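## Task

Get the black key fob out of the drawer of the small wooden box and set it down directly on the table surface, not on top of anything. Then close the drawer. The box must stay roughly in its current spot and orientation, and the other item must remain inside the drawer.

## Robot and tools

ROBOT. There are two arms, left_arm and right_arm, each with a parallel gripper and six joints (waist, shoulder, elbow, wrist pitch, wrist yaw, wrist roll), plus the gripper. Each base sits on a tilted plate, and both plates hang from one metal frame behind the arms. For proximity checks, a plate and its half of the frame count as part of that arm. Calibrated bases in the scene frame: left_arm (+0.048, +0.320, +0.317) m, quat_wxyz (+0.957, -0.123, +0.264, +0.004); right_arm (+0.034, -0.209, +0.317) m, quat_wxyz (+0.957, +0.118, +0.266, +0.011).

FRAMES. Everything is in one scene frame. The origin is at table-top height, halfway between the nominal bases. +x points out over the table, +z points up, and +y is toward left_arm. Arm names do not match image left and right. On the gripper, the fingers point along its +z axis and close along its y axis. end_effector_position is the point between the finger pads, a little less than 1 cm behind the tips. Reported poses can be off by a few centimetres, more when the arm is stretched far out.

ROW FORMAT. Every command row has 16 numbers, even if only one arm moves. The first 8 are left_arm: x, y, z in metres, then qw, qx, qy, qz (w first), then opening. The last 8 are the same fields for right_arm. x, y, z and the quaternion are an absolute target pose in the scene frame, not an offset. Opening ranges from -1 (closed, 0 mm gap) to +1 (fully open, about 87 mm). Intermediate values: +0.5 is about 69 mm, 0 is about 43 mm, -0.5 is about 18 mm. To keep an arm still, resend its last reported pose, including the quaternion, with the opening it should keep. To hold an orientation, repeat the same target quaternion every time rather than copying the drifting reported one.

TOOLS.
execute_actions(actions, cameras) accepts three forms.
- An empty list is a look: it returns the state and pictures.
- {"rows":[...],"steps":n} runs up to 15 control steps of 1/30 s each, with one row per step; the last row repeats to fill the steps. An action needs at least 5 steps. The call is refused if a target lies more than 0.6 m from that arm's last reported position along any gripper axis.
- {"steps":n} with no rows waits up to 300 steps, counted from the last result, including your reply time.
The result arrives 5 steps before the action finishes, and those steps run afterward. Pictures come only with an empty list or when cameras requests them.

move(target, speed, blend, blocking, cameras) drives the grippers in straight lines toward one 16-number row, or through a list of up to 15 rows.
- speed: 0.002–0.5 m/s, default 0.25. Turning is capped at twice that value in rad/s.
- blend: in metres; it rounds the corners at intermediate rows.
- Time limit: paths take at least 0.5 s and stop after 10 s even if short of the target.
- Openings: a new opening in a later row is applied only after all arms stop there.
- No avoidance: paths do not steer around objects or the other arm, and the gripper lags and overshoots more at high speed.
- Near the base: do not route a path close to an arm's own base, because the shoulder posture can flip. Go around it instead.
The result adds a move: line.
- Outcomes: done (within 10 mm and 2 degrees), off_target, moving, held (a check blocked it), or fault.
- Limits: limits=paced means the pose was clipped, and limits=held means steps were withheld.
A done result does not prove there is no contact.

wait(seconds 0–10) lets time pass and returns early if a move finishes.

stop brakes a running move. The fingers keep moving.

zoom_image(camera, region [x0,y0,x1,y1], max 504x504 px) enlarges part of the latest image. Cameras: cam_high, cam_low, cam_left_wrist, cam_right_wrist, all 672x504.

finished_scene(scene 1 or 2) grades the current scene and starts the next. It cannot be undone.

CONTROL DETAILS. Each step, the commanded pose is clipped to within 100 mm and 20 degrees of the measured pose, then solved by damped IK. Gravity and friction can leave the gripper low, short of the target, or tilted, especially at long reach. Small moves may not happen at all, or may go sideways. Check the pose after every move and correct any tilt. Hand target in a result shows what the controller is currently chasing.

GRIPPING. grip_measured reads on the same -1..1 scale as the opening you command; in Joint positions the last number per arm uses 0..1. Readings can be off by about 1 mm. To hold a part, command about 0.04 below the grip_measured reading at first contact for full force, or less for a lighter grip. Each finger pad manages about 20 N. Closing fast can squeeze harder.

JOINT TORQUES. These are listed in joint order and include the arm's own weight. Positive means toward a larger joint angle. Joints 1–3 wrap around at ±28 N m, so larger values show the wrong sign.

HEAT. Holding loads, keeping an arm outstretched, or pushing against something unreachable heats the motors.
- 75 °C: a MOTOR HOT line appears.
- 90 °C: an OVER-TEMPERATURE FAULT folds that arm away for the rest of the scene.
- 100 °C: the arm collapses.

CAUTIONS.
- Keep both objects on the table.
- Don't release an item while it is moving, and avoid drops, slams, and hard pushes.
- Push the drawer shut gently.
- Don't shift or turn the box.
- Keep the two grippers and wrist cameras apart; the clearance check does not protect them from each other.


TIMING. Occasional tugs on held parts or pushes on loose ones may occur.

Each tool is called after "Call:" as name([rows], argument=value, ...), one row to a line, values as JSON.

## Session

Call:
execute_actions(actions=[], cameras=["all"])

Scene clock: 0.00 s of 6000.00 s.
left_arm: end_effector_position=(+0.0998, +0.1270, +0.2928) grip_measured=+1.000 end_effector_quat_wxyz=(-0.035, +0.687, +0.534, -0.491) | right_arm: end_effector_position=(+0.4542, -0.2631, +0.1802) grip_measured=+1.000 end_effector_quat_wxyz=(+0.210, +0.029, +0.971, -0.113)
Joint positions: left_arm=[-0.98 1.552 0.577 -0.527 0.448 0.878 1] | right_arm=[0.037 1.58 0.906 0.109 0.457 -0.116 1]
Joint velocities: within noise
Joint torques (N m): no reading
Motor temperatures (°C): left_arm=[26 35 37 31 25 28 24] | right_arm=[25 31 31 31 29 29 29]
Heat: left arm: 37 °C; right arm: 31 °C.
Hand target: left_arm +0.1015, +0.1262, +0.2930; -0.032, +0.687, +0.535, -0.491 | right_arm +0.4606, -0.2645, +0.1858; +0.220, +0.033, +0.968, -0.113

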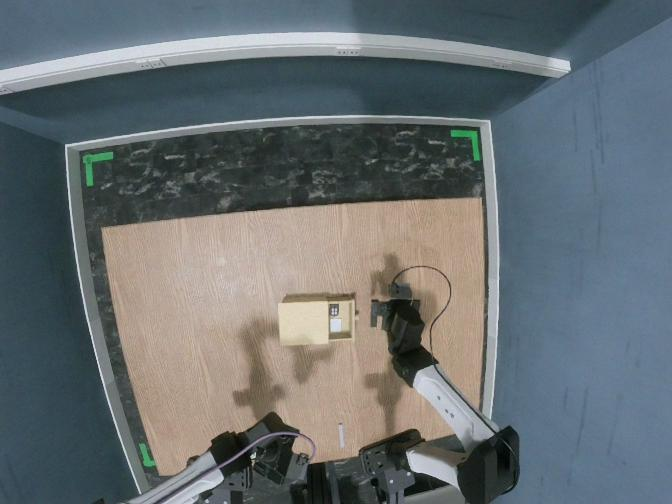

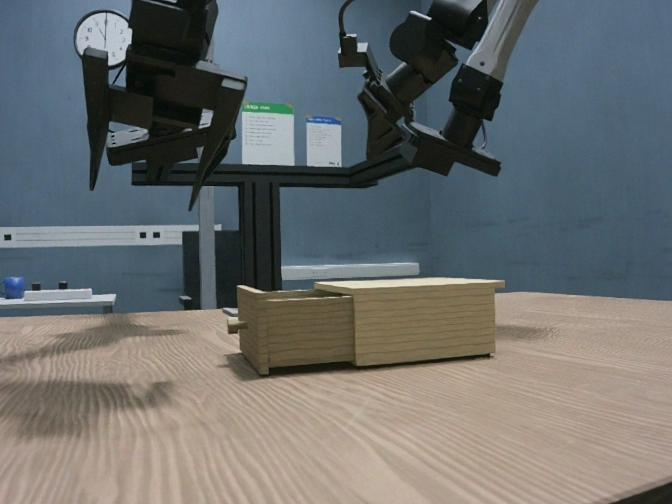

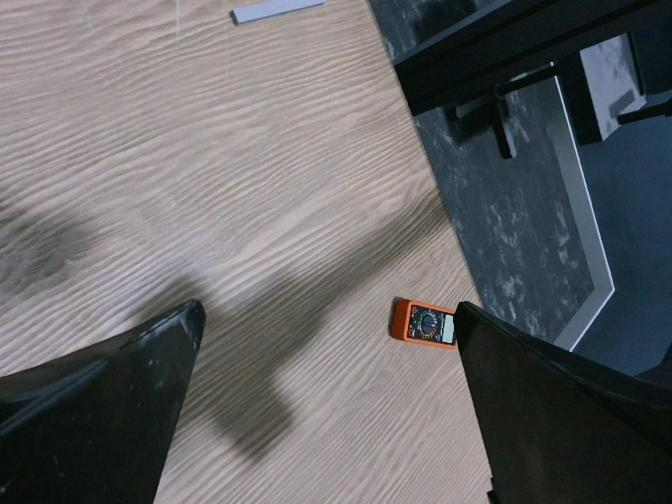

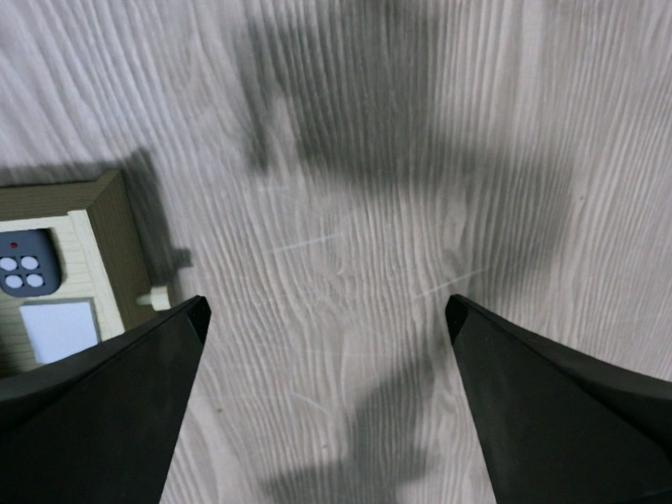

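Call:
zoom_image(camera="cam_high", region=[270, 260, 430, 380])

Call:
zoom_image(camera="cam_low", region=[210, 250, 530, 400])

Call:
zoom_image(camera="cam_right_wrist", region=[0, 150, 220, 390])

Scaled by 3.150 from the camera's 672x504 image, which has a finer 960x720 frame.

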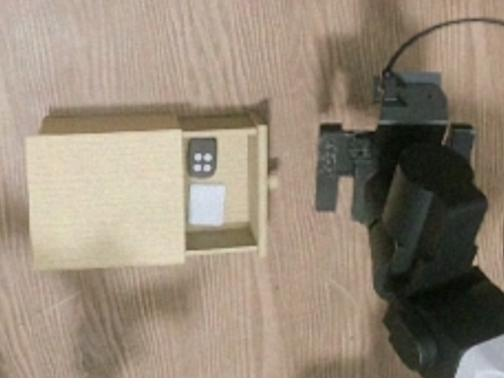

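Scaled by 1.575 from the camera's 672x504 image, which has a finer 960x720 frame.

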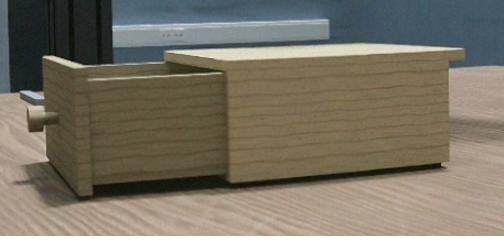

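Scaled by 2.100 from the camera's 672x504 image, which has a finer 960x720 frame.

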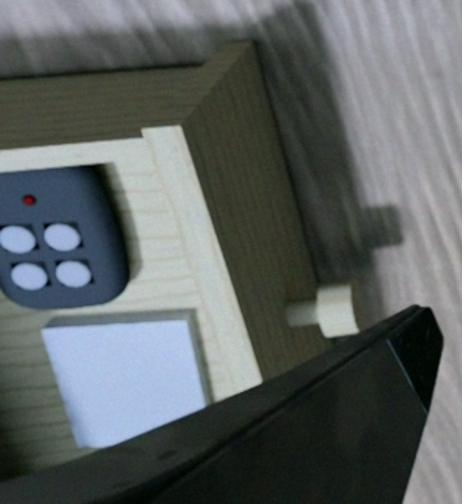

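Call:
move(target=[0.1015, 0.1262, 0.293, -0.032, 0.687, 0.535, -0.491, 1, 0.399, -0.185, 0.15, 0, 0.7071, 0.7071, 0, 1], speed=0.2)

Scene clock: 7.80 s of 6000.00 s.
left_arm: end_effector_position=(+0.0998, +0.1270, +0.2928) grip_measured=+1.000 end_effector_quat_wxyz=(-0.035, +0.687, +0.534, -0.491) | right_arm: end_effector_position=(+0.4067, -0.1849, +0.1582) grip_measured=+1.000 end_effector_quat_wxyz=(+0.012, +0.702, +0.712, +0.008)
Joint positions: left_arm=[-0.98 1.552 0.577 -0.527 0.448 0.878 1] | right_arm=[0.012 1.64 0.956 -0.313 0.245 1.518 1]
Joint velocities: within noise
Joint torques (N m): left_arm=[-2.96 -4.31 3.97 0.43 0.53 0.21] | right_arm=[1.07 -5.52 3.45 0.19 -0.02 -0.03]
Motor temperatures (°C): left_arm=[26 36 38 31 25 28 24] | right_arm=[25 32 32 31 29 29 29]
Heat: left arm: 38 °C; right arm: 32 °C.
Hand target: left_arm +0.1016, +0.1262, +0.2930; -0.032, +0.687, +0.535, -0.491 | right_arm +0.3988, -0.1850, +0.1503; +0.000, +0.707, +0.707, +0.000
Off the commanded pose: left_arm 0.002 m, 0 deg | right_arm 0.011 m, 2 deg.
Kept back: nothing.
move: off_target (right_arm)
camera_calibration:
cam_right_wrist: T_world_to_cam=[[-0.998971, -0.0342463, -0.0297228, 0.402837], [-0.0447829, 0.642107, 0.765306, 0.0355436], [-0.00712368, 0.76585, -0.64298, 0.382668], [0, 0, 0, 1]] pos_world=[0.40674, -0.302094, 0.23082]

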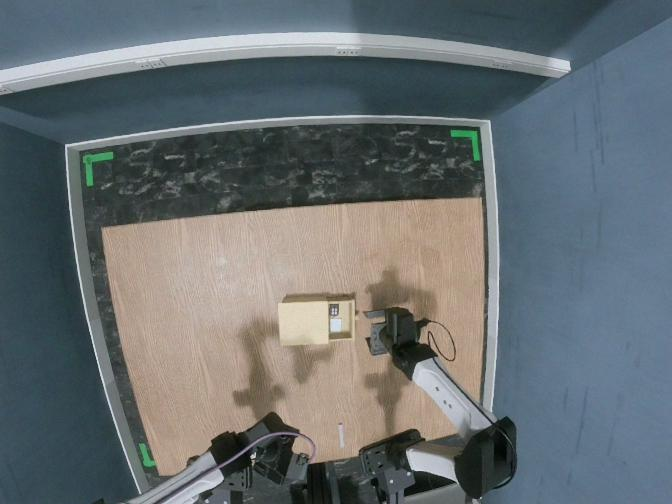

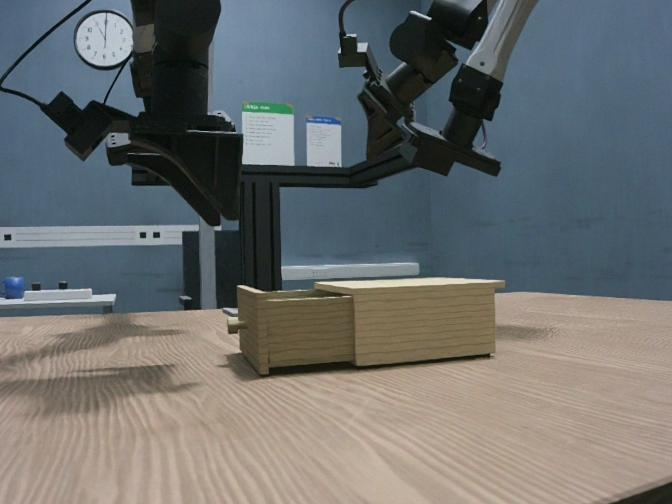

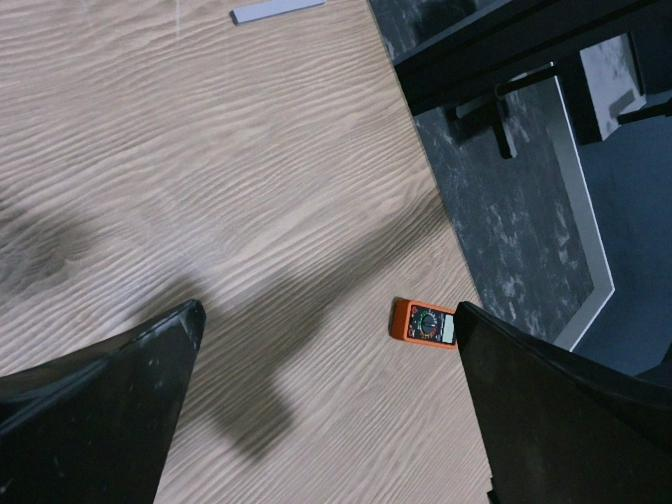

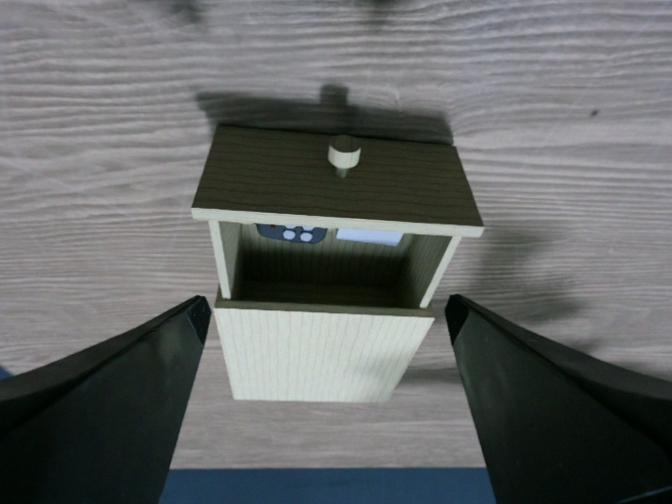

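Call:
move(target=[0.1016, 0.1262, 0.293, -0.032, 0.687, 0.535, -0.491, 1, 0.400, -0.178, 0.082, 0, 0.7071, 0.7071, 0, 1], speed=0.15)

Call:
zoom_image(camera="cam_low", region=[110, 150, 410, 400])

Scene clock: 10.03 s of 6000.00 s.
left_arm: end_effector_position=(+0.0998, +0.1270, +0.2928) grip_measured=+1.000 end_effector_quat_wxyz=(-0.035, +0.687, +0.534, -0.491) | right_arm: end_effector_position=(+0.3970, -0.1762, +0.0869) grip_measured=+1.000 end_effector_quat_wxyz=(-0.001, +0.707, +0.707, -0.003)
Joint positions: left_arm=[-0.98 1.552 0.577 -0.527 0.448 0.878 1] | right_arm=[-0.015 1.894 0.98 -0.112 0.23 1.515 1]
Joint velocities: within noise
Joint torques (N m): left_arm=[-2.95 -4.33 3.99 0.43 0.55 0.21] | right_arm=[1.52 -6.39 3.84 0.23 0 -0.25]
Motor temperatures (°C): left_arm=[26 36 38 31 25 28 24] | right_arm=[25 32 32 31 29 29 29]
Heat: left arm: 38 °C; right arm: 32 °C.
Hand target: left_arm +0.1017, +0.1262, +0.2930; -0.032, +0.687, +0.535, -0.491 | right_arm +0.3999, -0.1781, +0.0821; +0.000, +0.707, +0.707, +0.000
Off the commanded pose: left_arm 0.002 m, 0 deg | right_arm 0.006 m, 0 deg.
Kept back: nothing.
move: done
camera_calibration:
cam_right_wrist: T_world_to_cam=[[-0.999764, -0.0213731, 0.00400426, 0.390977], [-0.0106158, 0.640446, 0.76793, 0.0700648], [-0.0189775, 0.767706, -0.640521, 0.33492], [0, 0, 0, 1]] pos_world=[0.397984, -0.293637, 0.159153]

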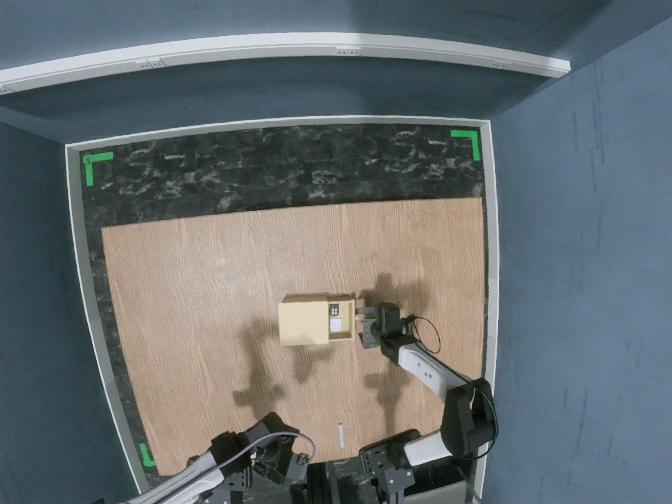

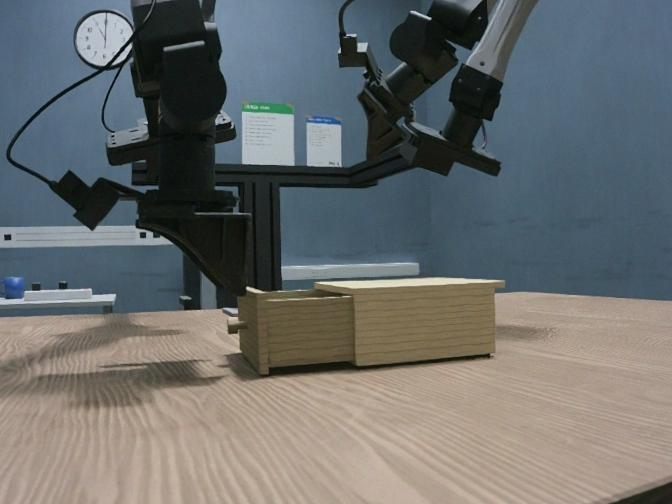

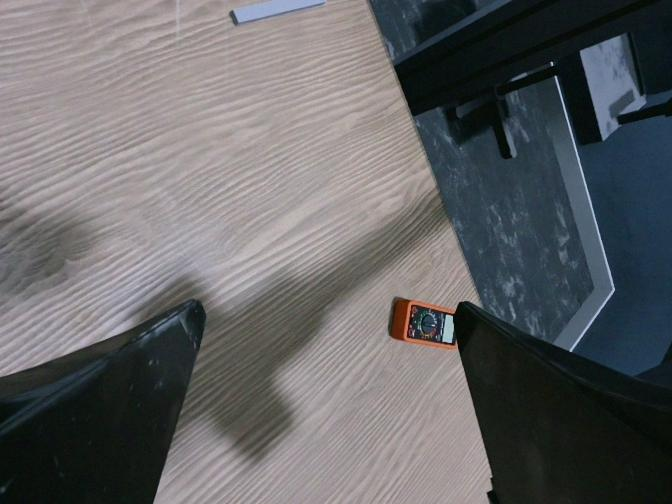

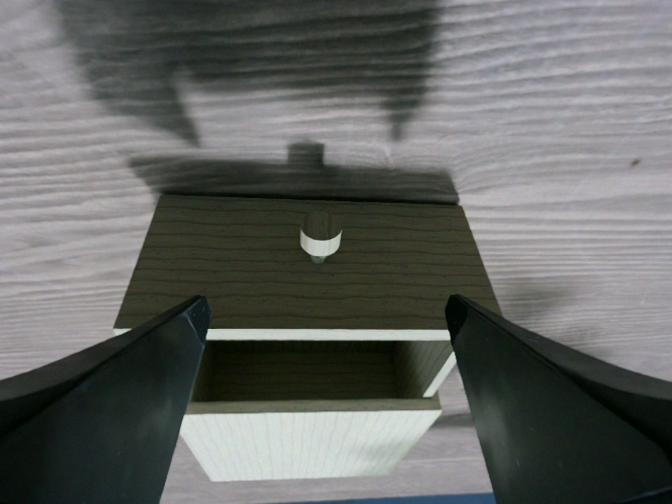

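Scaled by 1.680 from the camera's 672x504 image, which has a finer 960x720 frame.

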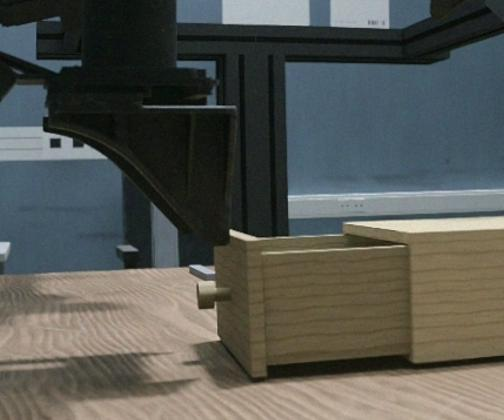

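Call:
move(target=[0.1016, 0.1262, 0.293, -0.032, 0.687, 0.535, -0.491, 1, 0.404, -0.168, 0.038, 0, 0.7071, 0.7071, 0, 1], speed=0.08)

Call:
zoom_image(camera="cam_low", region=[110, 150, 410, 400])

Scene clock: 11.57 s of 6000.00 s.
left_arm: end_effector_position=(+0.0998, +0.1270, +0.2928) grip_measured=+1.000 end_effector_quat_wxyz=(-0.035, +0.687, +0.534, -0.491) | right_arm: end_effector_position=(+0.4008, -0.1728, +0.0428) grip_measured=+1.000 end_effector_quat_wxyz=(+0.002, +0.710, +0.704, -0.010)
Joint positions: left_arm=[-0.98 1.552 0.577 -0.527 0.448 0.878 1] | right_arm=[-0.025 2.066 1.062 -0.024 0.239 1.515 1]
Joint velocities: within noise
Joint torques (N m): left_arm=[-2.95 -4.33 3.99 0.42 0.53 0.22] | right_arm=[2.81 -6.42 3.43 0.26 -0.11 -0.25]
Motor temperatures (°C): left_arm=[26 36 38 31 25 28 24] | right_arm=[25 32 32 31 28 29 29]
Heat: left arm: 38 °C; right arm: 32 °C.
Hand target: left_arm +0.1017, +0.1262, +0.2930; -0.032, +0.687, +0.535, -0.491 | right_arm +0.4038, -0.1681, +0.0382; +0.000, +0.707, +0.707, +0.000
Off the commanded pose: left_arm 0.002 m, 0 deg | right_arm 0.007 m, 1 deg.
Kept back: nothing.
move: done
camera_calibration:
cam_right_wrist: T_world_to_cam=[[-0.999868, -0.0133013, 0.00928907, 0.396322], [-0.00161647, 0.651387, 0.758744, 0.100436], [-0.016143, 0.758629, -0.651323, 0.301876], [0, 0, 0, 1]] pos_world=[0.401306, -0.289163, 0.116732]

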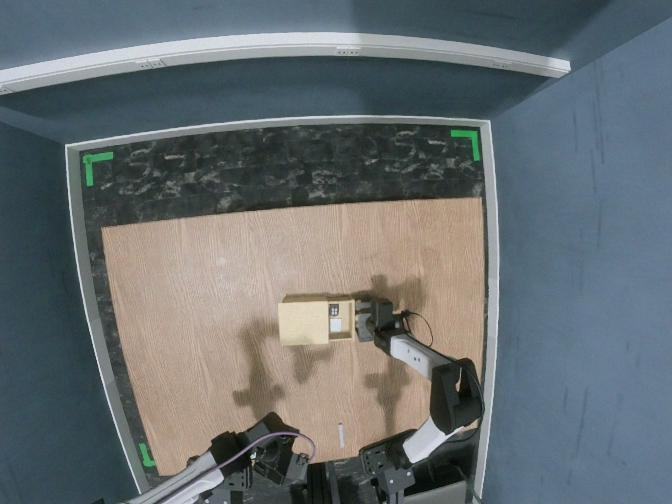

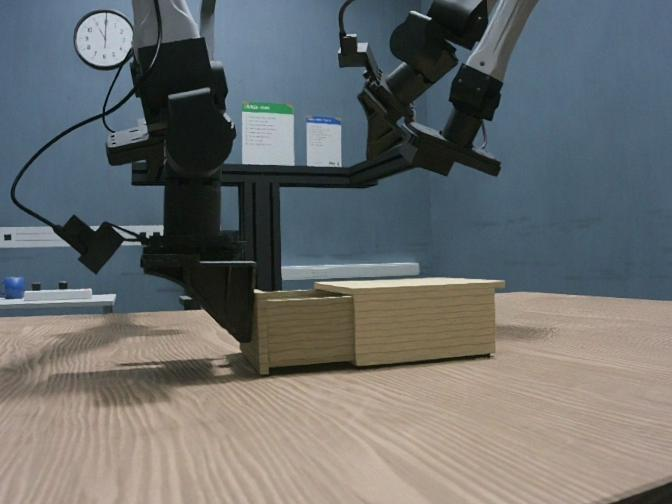

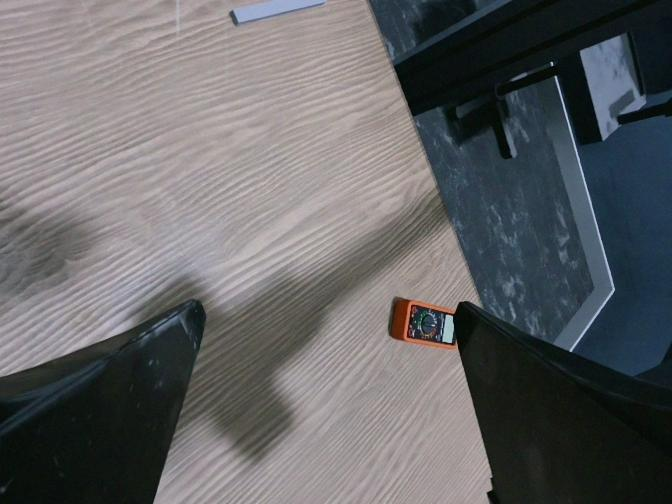

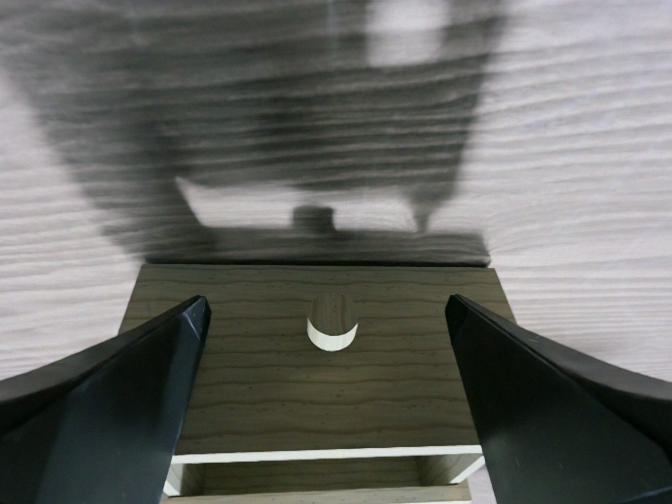

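Scaled by 1.680 from the camera's 672x504 image, which has a finer 960x720 frame.

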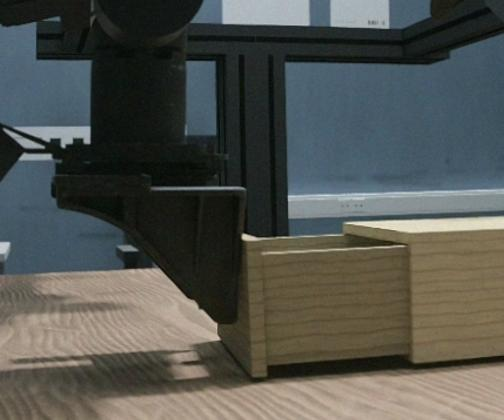

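Call:
move(target=[0.1016, 0.1262, 0.293, -0.032, 0.687, 0.535, -0.491, 1, 0.404, -0.159, 0.038, 0, 0.7071, 0.7071, 0, 1], speed=0.05, cameras=["cam_low","cam_right_wrist"])

Call:
zoom_image(camera="cam_low", region=[110, 150, 410, 400])

Scene clock: 12.87 s of 6000.00 s.
left_arm: end_effector_position=(+0.0998, +0.1270, +0.2928) grip_measured=+1.000 end_effector_quat_wxyz=(-0.035, +0.687, +0.534, -0.491) | right_arm: end_effector_position=(+0.4011, -0.1725, +0.0414) grip_measured=+1.000 end_effector_quat_wxyz=(+0.005, +0.713, +0.701, -0.011)
Joint positions: left_arm=[-0.98 1.552 0.577 -0.527 0.448 0.878 1] | right_arm=[-0.023 2.071 1.062 -0.018 0.245 1.528 1]
Joint velocities: within noise
Joint torques (N m): left_arm=[-2.96 -4.33 4.03 0.42 0.53 0.21] | right_arm=[5.01 -6.26 3.45 0.23 0 -0.12]
Motor temperatures (°C): left_arm=[26 36 38 31 25 28 24] | right_arm=[25 33 32 31 28 29 29]
Heat: left arm: 38 °C; right arm: 33 °C.
Hand target: left_arm +0.1017, +0.1262, +0.2930; -0.032, +0.687, +0.535, -0.491 | right_arm +0.4037, -0.1592, +0.0385; +0.000, +0.707, +0.707, +0.000
Off the commanded pose: left_arm 0.002 m, 0 deg | right_arm 0.014 m, 2 deg.
Kept back: nothing.
move: off_target (right_arm)
camera_calibration:
cam_right_wrist: T_world_to_cam=[[-0.999966, -0.00237609, 0.00783984, 0.3986], [0.00436543, 0.655249, 0.755401, 0.0997443], [-0.00693194, 0.755409, -0.655216, 0.296654], [0, 0, 0, 1]] pos_world=[0.400208, -0.288506, 0.115901]
Images, in order (width x height): cam_low 672x504, cam_right_wrist 672x504.

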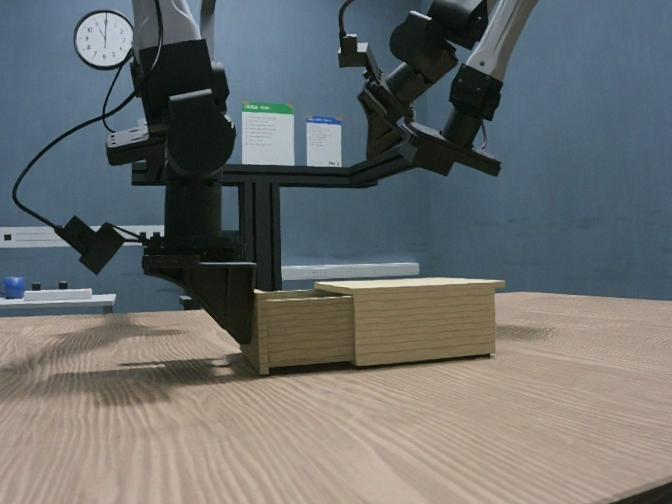

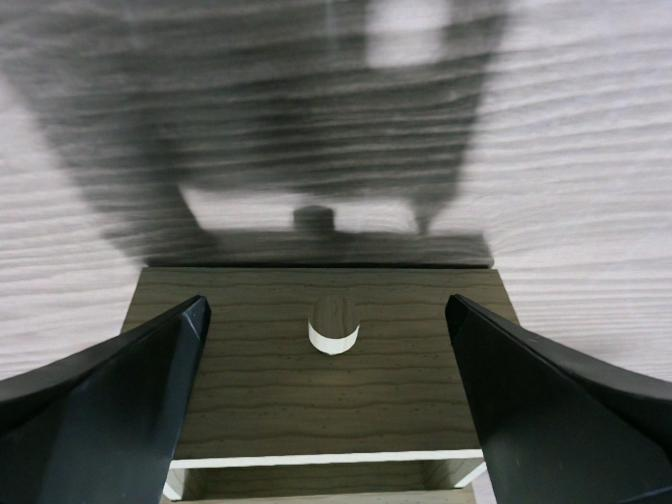

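Scaled by 1.680 from the camera's 672x504 image, which has a finer 960x720 frame.

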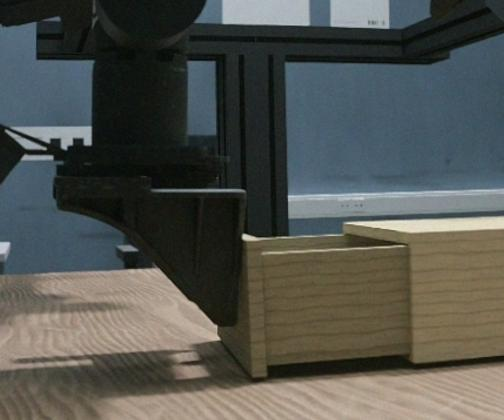

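Call:
move(target=[0.1016, 0.1262, 0.293, -0.032, 0.687, 0.535, -0.491, 1, 0.404, -0.171, 0.039, 0, 0.7071, 0.7071, 0, -0.4], speed=0.05, cameras=["cam_low","cam_right_wrist"])

Scene clock: 13.80 s of 6000.00 s.
left_arm: end_effector_position=(+0.0998, +0.1270, +0.2928) grip_measured=+1.000 end_effector_quat_wxyz=(-0.035, +0.687, +0.534, -0.491) | right_arm: end_effector_position=(+0.4011, -0.1708, +0.0416) grip_measured=-0.400 end_effector_quat_wxyz=(+0.002, +0.709, +0.706, -0.007)
Joint positions: left_arm=[-0.98 1.552 0.577 -0.527 0.448 0.878 1] | right_arm=[-0.023 2.071 1.062 -0.016 0.236 1.513 0.3]
Joint velocities: within noise
Joint torques (N m): left_arm=[-2.95 -4.34 4 0.44 0.55 0.21] | right_arm=[1.99 -7.23 3.21 0.2 -0.08 -0.29]
Motor temperatures (°C): left_arm=[26 37 38 31 25 28 24] | right_arm=[25 33 32 31 28 29 29]
Heat: left arm: 38 °C; right arm: 33 °C.
Hand target: left_arm +0.1017, +0.1262, +0.2930; -0.032, +0.687, +0.535, -0.491 | right_arm +0.4039, -0.1711, +0.0390; +0.000, +0.707, +0.707, +0.000
Off the commanded pose: left_arm 0.002 m, 0 deg | right_arm 0.004 m, 1 deg.
Kept back: nothing.
move: done
camera_calibration:
cam_right_wrist: T_world_to_cam=[[-0.999849, -0.016443, 0.00556313, 0.396191], [-0.00641935, 0.648012, 0.761603, 0.10128], [-0.016128, 0.761452, -0.64802, 0.299972], [0, 0, 0, 1]] pos_world=[0.40162, -0.28753, 0.115048]
Images, in order (width x height): cam_low 672x504, cam_right_wrist 672x504.

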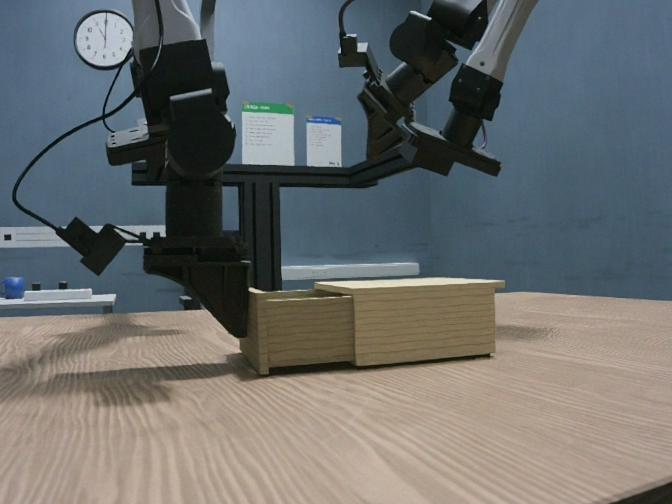

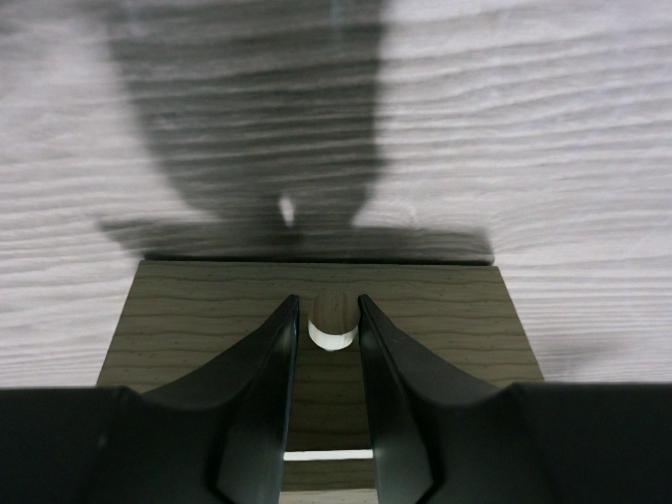

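Call:
move(target=[0.1016, 0.1262, 0.293, -0.032, 0.687, 0.535, -0.491, 1, 0.404, -0.171, 0.037, 0, 0.7071, 0.7071, 0, -0.8], speed=0.05, cameras=["cam_low","cam_right_wrist"])

Scene clock: 14.73 s of 6000.00 s.
left_arm: end_effector_position=(+0.0998, +0.1270, +0.2928) grip_measured=+1.000 end_effector_quat_wxyz=(-0.035, +0.687, +0.534, -0.491) | right_arm: end_effector_position=(+0.4008, -0.1707, +0.0416) grip_measured=-0.518 end_effector_quat_wxyz=(+0.002, +0.708, +0.706, -0.007)
Joint positions: left_arm=[-0.98 1.552 0.577 -0.527 0.448 0.878 1] | right_arm=[-0.023 2.071 1.062 -0.017 0.235 1.512 0.241]
Joint velocities: within noise
Joint torques (N m): left_arm=[-2.92 -4.27 4 0.43 0.53 0.21] | right_arm=[1.76 -6.71 3.51 0.22 -0.11 -0.25]
Motor temperatures (°C): left_arm=[26 37 38 31 25 28 24] | right_arm=[25 33 32 31 28 29 29]
Heat: left arm: 38 °C; right arm: 33 °C.
Hand target: left_arm +0.1017, +0.1262, +0.2930; -0.032, +0.687, +0.535, -0.491 | right_arm +0.4038, -0.1710, +0.0371; +0.000, +0.707, +0.707, +0.000
Off the commanded pose: left_arm 0.002 m, 0 deg | right_arm 0.006 m, 1 deg.
Kept back: nothing.
move: done
camera_calibration:
cam_right_wrist: T_world_to_cam=[[-0.999809, -0.0185181, 0.00626813, 0.395529], [-0.00721226, 0.647372, 0.76214, 0.101344], [-0.0181712, 0.761949, -0.647382, 0.300755], [0, 0, 0, 1]] pos_world=[0.401649, -0.287443, 0.114985]
Images, in order (width x height): cam_low 672x504, cam_right_wrist 672x504.

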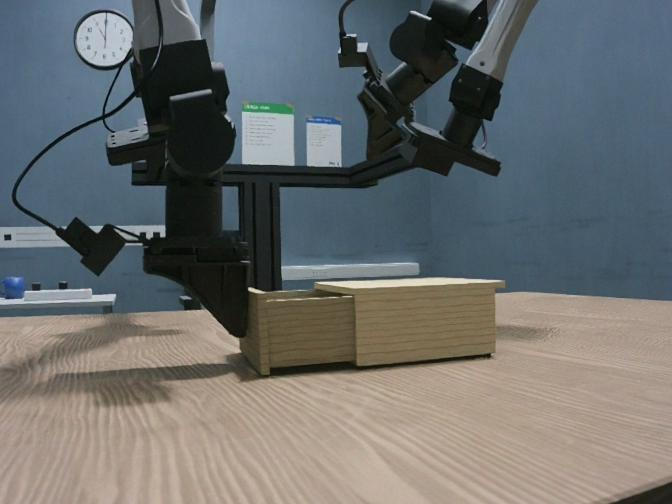

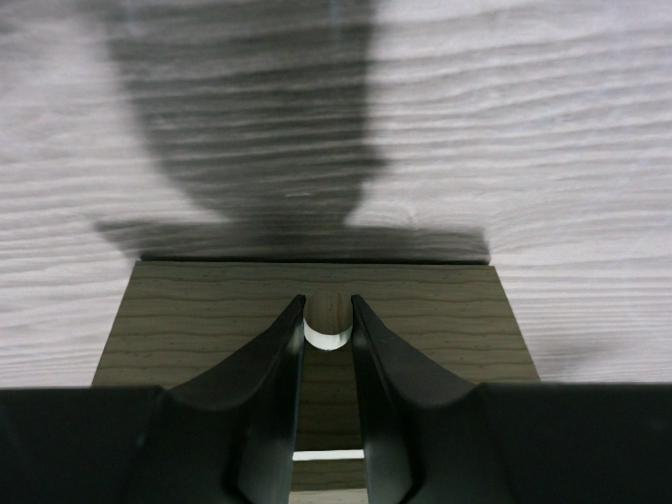

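Call:
move(target=[0.1016, 0.1262, 0.293, -0.032, 0.687, 0.535, -0.491, 1, 0.403, -0.198, 0.039, 0, 0.7071, 0.7071, 0, -0.7], speed=0.05)

Scene clock: 15.77 s of 6000.00 s.
left_arm: end_effector_position=(+0.0998, +0.1270, +0.2928) grip_measured=+1.000 end_effector_quat_wxyz=(-0.035, +0.687, +0.534, -0.491) | right_arm: end_effector_position=(+0.3997, -0.1821, +0.0396) grip_measured=-0.518 end_effector_quat_wxyz=(-0.017, +0.707, +0.707, +0.013)
Joint positions: left_arm=[-0.98 1.552 0.577 -0.527 0.448 0.878 1] | right_arm=[-0.081 2.071 1.062 -0.01 0.151 1.46 0.241]
Joint velocities: within noise
Joint torques (N m): left_arm=[-2.97 -4.34 4.03 0.44 0.54 0.21] | right_arm=[0.21 -8.81 2.48 0.1 0.32 -0.41]
Motor temperatures (°C): left_arm=[26 37 38 31 25 28 24] | right_arm=[25 33 32 31 28 29 29]
Heat: left arm: 38 °C; right arm: 33 °C.
Hand target: left_arm +0.1017, +0.1262, +0.2930; -0.032, +0.687, +0.535, -0.491 | right_arm +0.4027, -0.1978, +0.0391; +0.000, +0.707, +0.707, +0.000
Off the commanded pose: left_arm 0.002 m, 0 deg | right_arm 0.016 m, 2 deg.
Kept back: nothing.
move: off_target (right_arm)
camera_calibration:
cam_right_wrist: T_world_to_cam=[[-0.999798, -0.0197235, 0.00373685, 0.394057], [-0.00896622, 0.605306, 0.795942, 0.101985], [-0.0179607, 0.795749, -0.605361, 0.31256], [0, 0, 0, 1]] pos_world=[0.400506, -0.302679, 0.106565]

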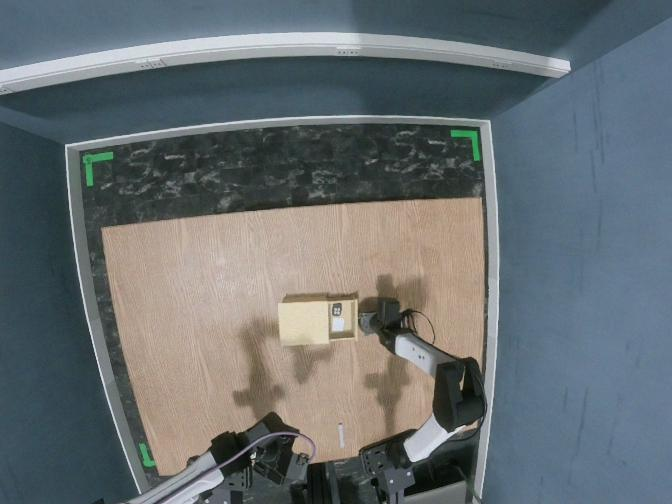

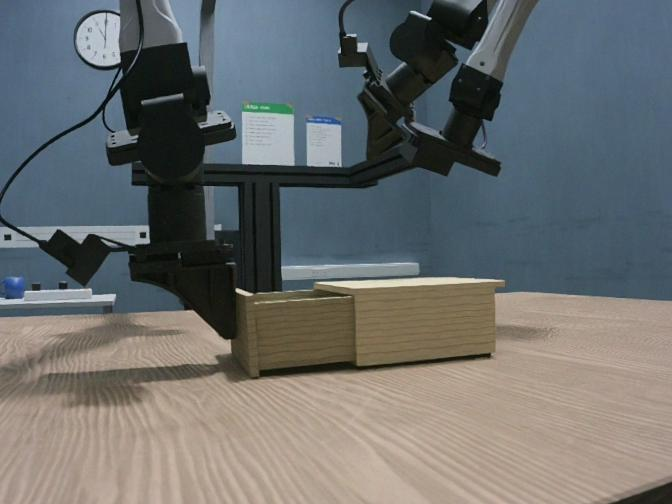

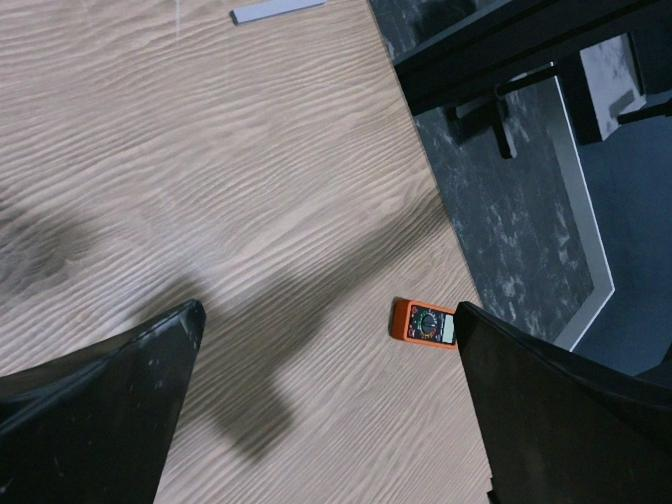

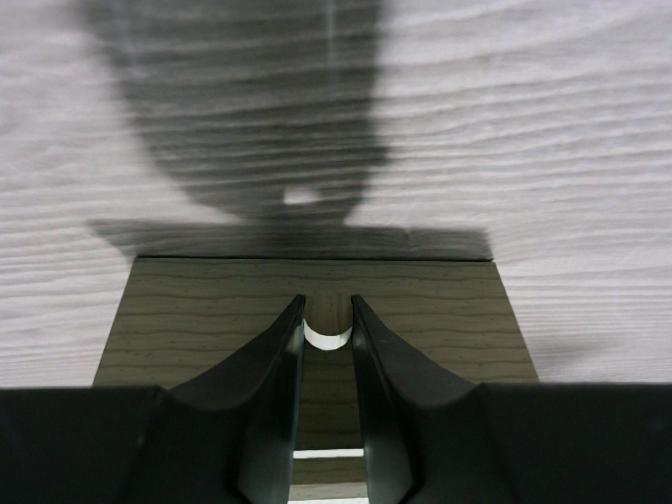

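Call:
move(target=[0.1016, 0.1262, 0.293, -0.032, 0.687, 0.535, -0.491, 1, 0.403, -0.222, 0.041, 0, 0.7071, 0.7071, 0, -0.7], speed=0.05)

Call:
zoom_image(camera="cam_high", region=[270, 260, 430, 380])

Scene clock: 16.73 s of 6000.00 s.
left_arm: end_effector_position=(+0.0998, +0.1270, +0.2928) grip_measured=+1.000 end_effector_quat_wxyz=(-0.035, +0.687, +0.534, -0.491) | right_arm: end_effector_position=(+0.3967, -0.1971, +0.0376) grip_measured=-0.518 end_effector_quat_wxyz=(-0.028, +0.708, +0.705, +0.023)
Joint positions: left_arm=[-0.98 1.552 0.577 -0.527 0.448 0.878 1] | right_arm=[-0.138 2.071 1.062 -0.01 0.091 1.416 0.241]
Joint velocities: within noise
Joint torques (N m): left_arm=[-2.96 -4.31 3.99 0.44 0.53 0.22] | right_arm=[-0.47 -10.29 2.81 -0.04 0.64 -0.43]
Motor temperatures (°C): left_arm=[26 37 38 31 25 28 24] | right_arm=[25 33 32 31 28 29 29]
Heat: left arm: 38 °C; right arm: 33 °C.
Hand target: left_arm +0.1017, +0.1262, +0.2930; -0.032, +0.687, +0.535, -0.491 | right_arm +0.4025, -0.2215, +0.0411; -0.001, +0.707, +0.707, +0.000
Off the commanded pose: left_arm 0.002 m, 0 deg | right_arm 0.026 m, 4 deg.
Kept back: nothing.
move: off_target (right_arm)
camera_calibration:
cam_right_wrist: T_world_to_cam=[[-0.999855, -0.0162388, 0.00509643, 0.391485], [-0.00528435, 0.580837, 0.814003, 0.10567], [-0.0161786, 0.813858, -0.580838, 0.325068], [0, 0, 0, 1]] pos_world=[0.397246, -0.319579, 0.100801]

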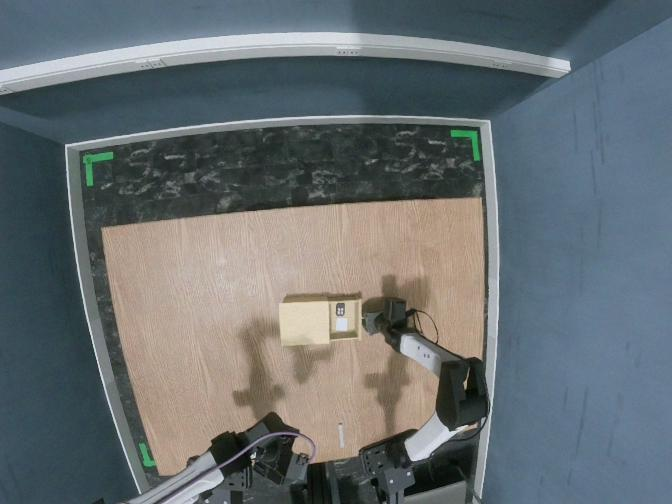

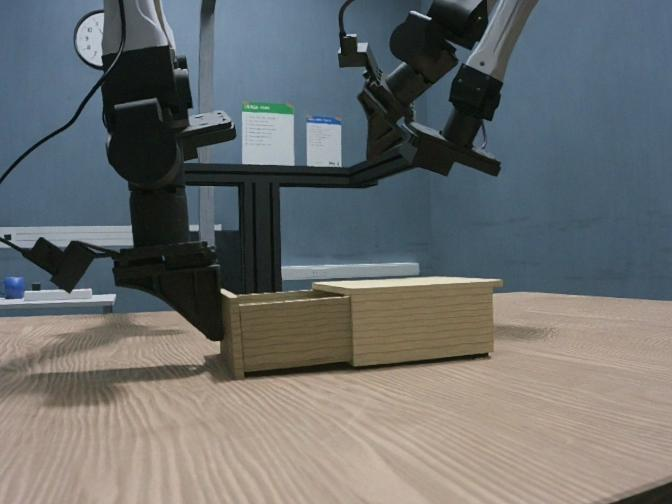

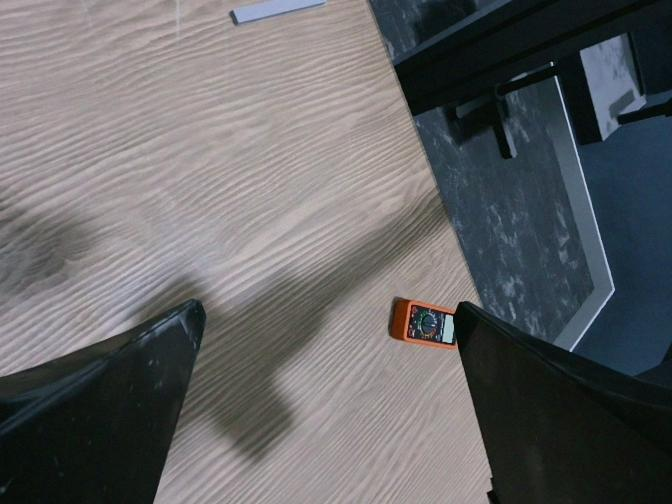

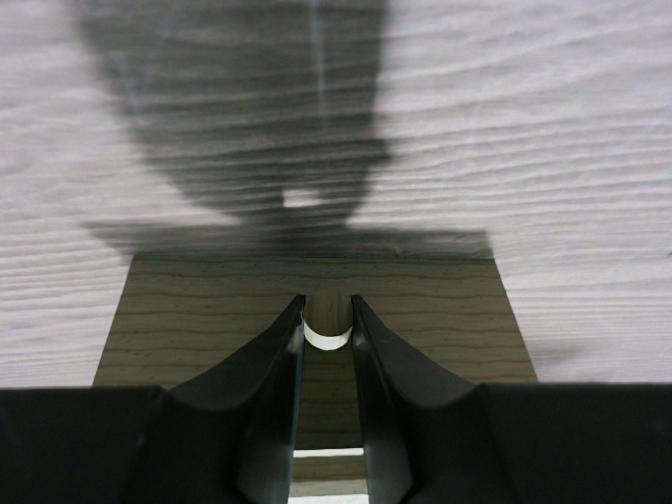

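Scaled by 3.150 from the camera's 672x504 image, which has a finer 960x720 frame.

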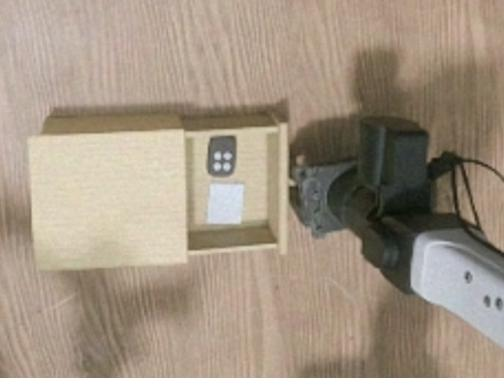

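Call:
move([
  [0.1016, 0.1262, 0.293, -0.032, 0.687, 0.535, -0.491, 1, 0.400, -0.197, 0.041, -0.02, 0.7071, 0.7071, 0.015, -0.7],
  [0.1016, 0.1262, 0.293, -0.032, 0.687, 0.535, -0.491, 1, 0.400, -0.197, 0.041, -0.02, 0.7071, 0.7071, 0.015, 0.3],
], speed=0.05, cameras=["cam_low","cam_right_wrist"])

Scene clock: 18.20 s of 6000.00 s.
left_arm: end_effector_position=(+0.0998, +0.1270, +0.2928) grip_measured=+1.000 end_effector_quat_wxyz=(-0.035, +0.687, +0.534, -0.491) | right_arm: end_effector_position=(+0.3960, -0.1976, +0.0371) grip_measured=+0.300 end_effector_quat_wxyz=(-0.025, +0.708, +0.705, +0.016)
Joint positions: left_arm=[-0.98 1.552 0.577 -0.527 0.448 0.878 1] | right_arm=[-0.132 2.071 1.062 -0.013 0.109 1.42 0.65]
Joint velocities: within noise
Joint torques (N m): left_arm=[-2.93 -4.36 4.04 0.43 0.53 0.21] | right_arm=[2.86 -9.1 2.48 -0.01 0.13 -0.11]
Motor temperatures (°C): left_arm=[26 37 38 31 25 28 24] | right_arm=[25 34 32 31 28 29 29]
Heat: left arm: 38 °C; right arm: 34 °C.
Hand target: left_arm +0.1017, +0.1262, +0.2930; -0.032, +0.687, +0.535, -0.491 | right_arm +0.3999, -0.1970, +0.0409; -0.020, +0.707, +0.707, +0.015
Off the commanded pose: left_arm 0.002 m, 0 deg | right_arm 0.006 m, 1 deg.
Kept back: nothing.
move: done
camera_calibration:
cam_right_wrist: T_world_to_cam=[[-0.999811, -0.0167903, 0.00978592, 0.390488], [-0.00206198, 0.592357, 0.805673, 0.107622], [-0.0193242, 0.805501, -0.592279, 0.325249], [0, 0, 0, 1]] pos_world=[0.396921, -0.319183, 0.102109]
Images, in order (width x height): cam_low 672x504, cam_right_wrist 672x504.

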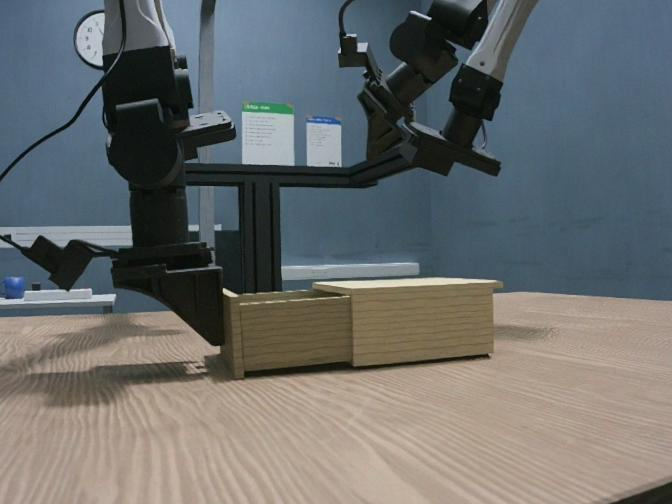

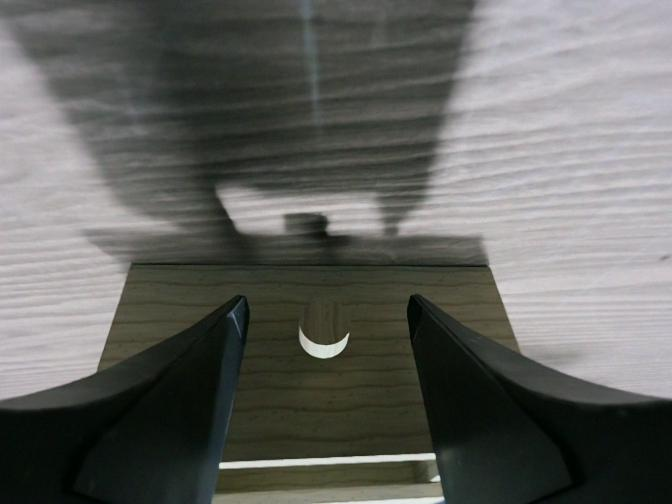

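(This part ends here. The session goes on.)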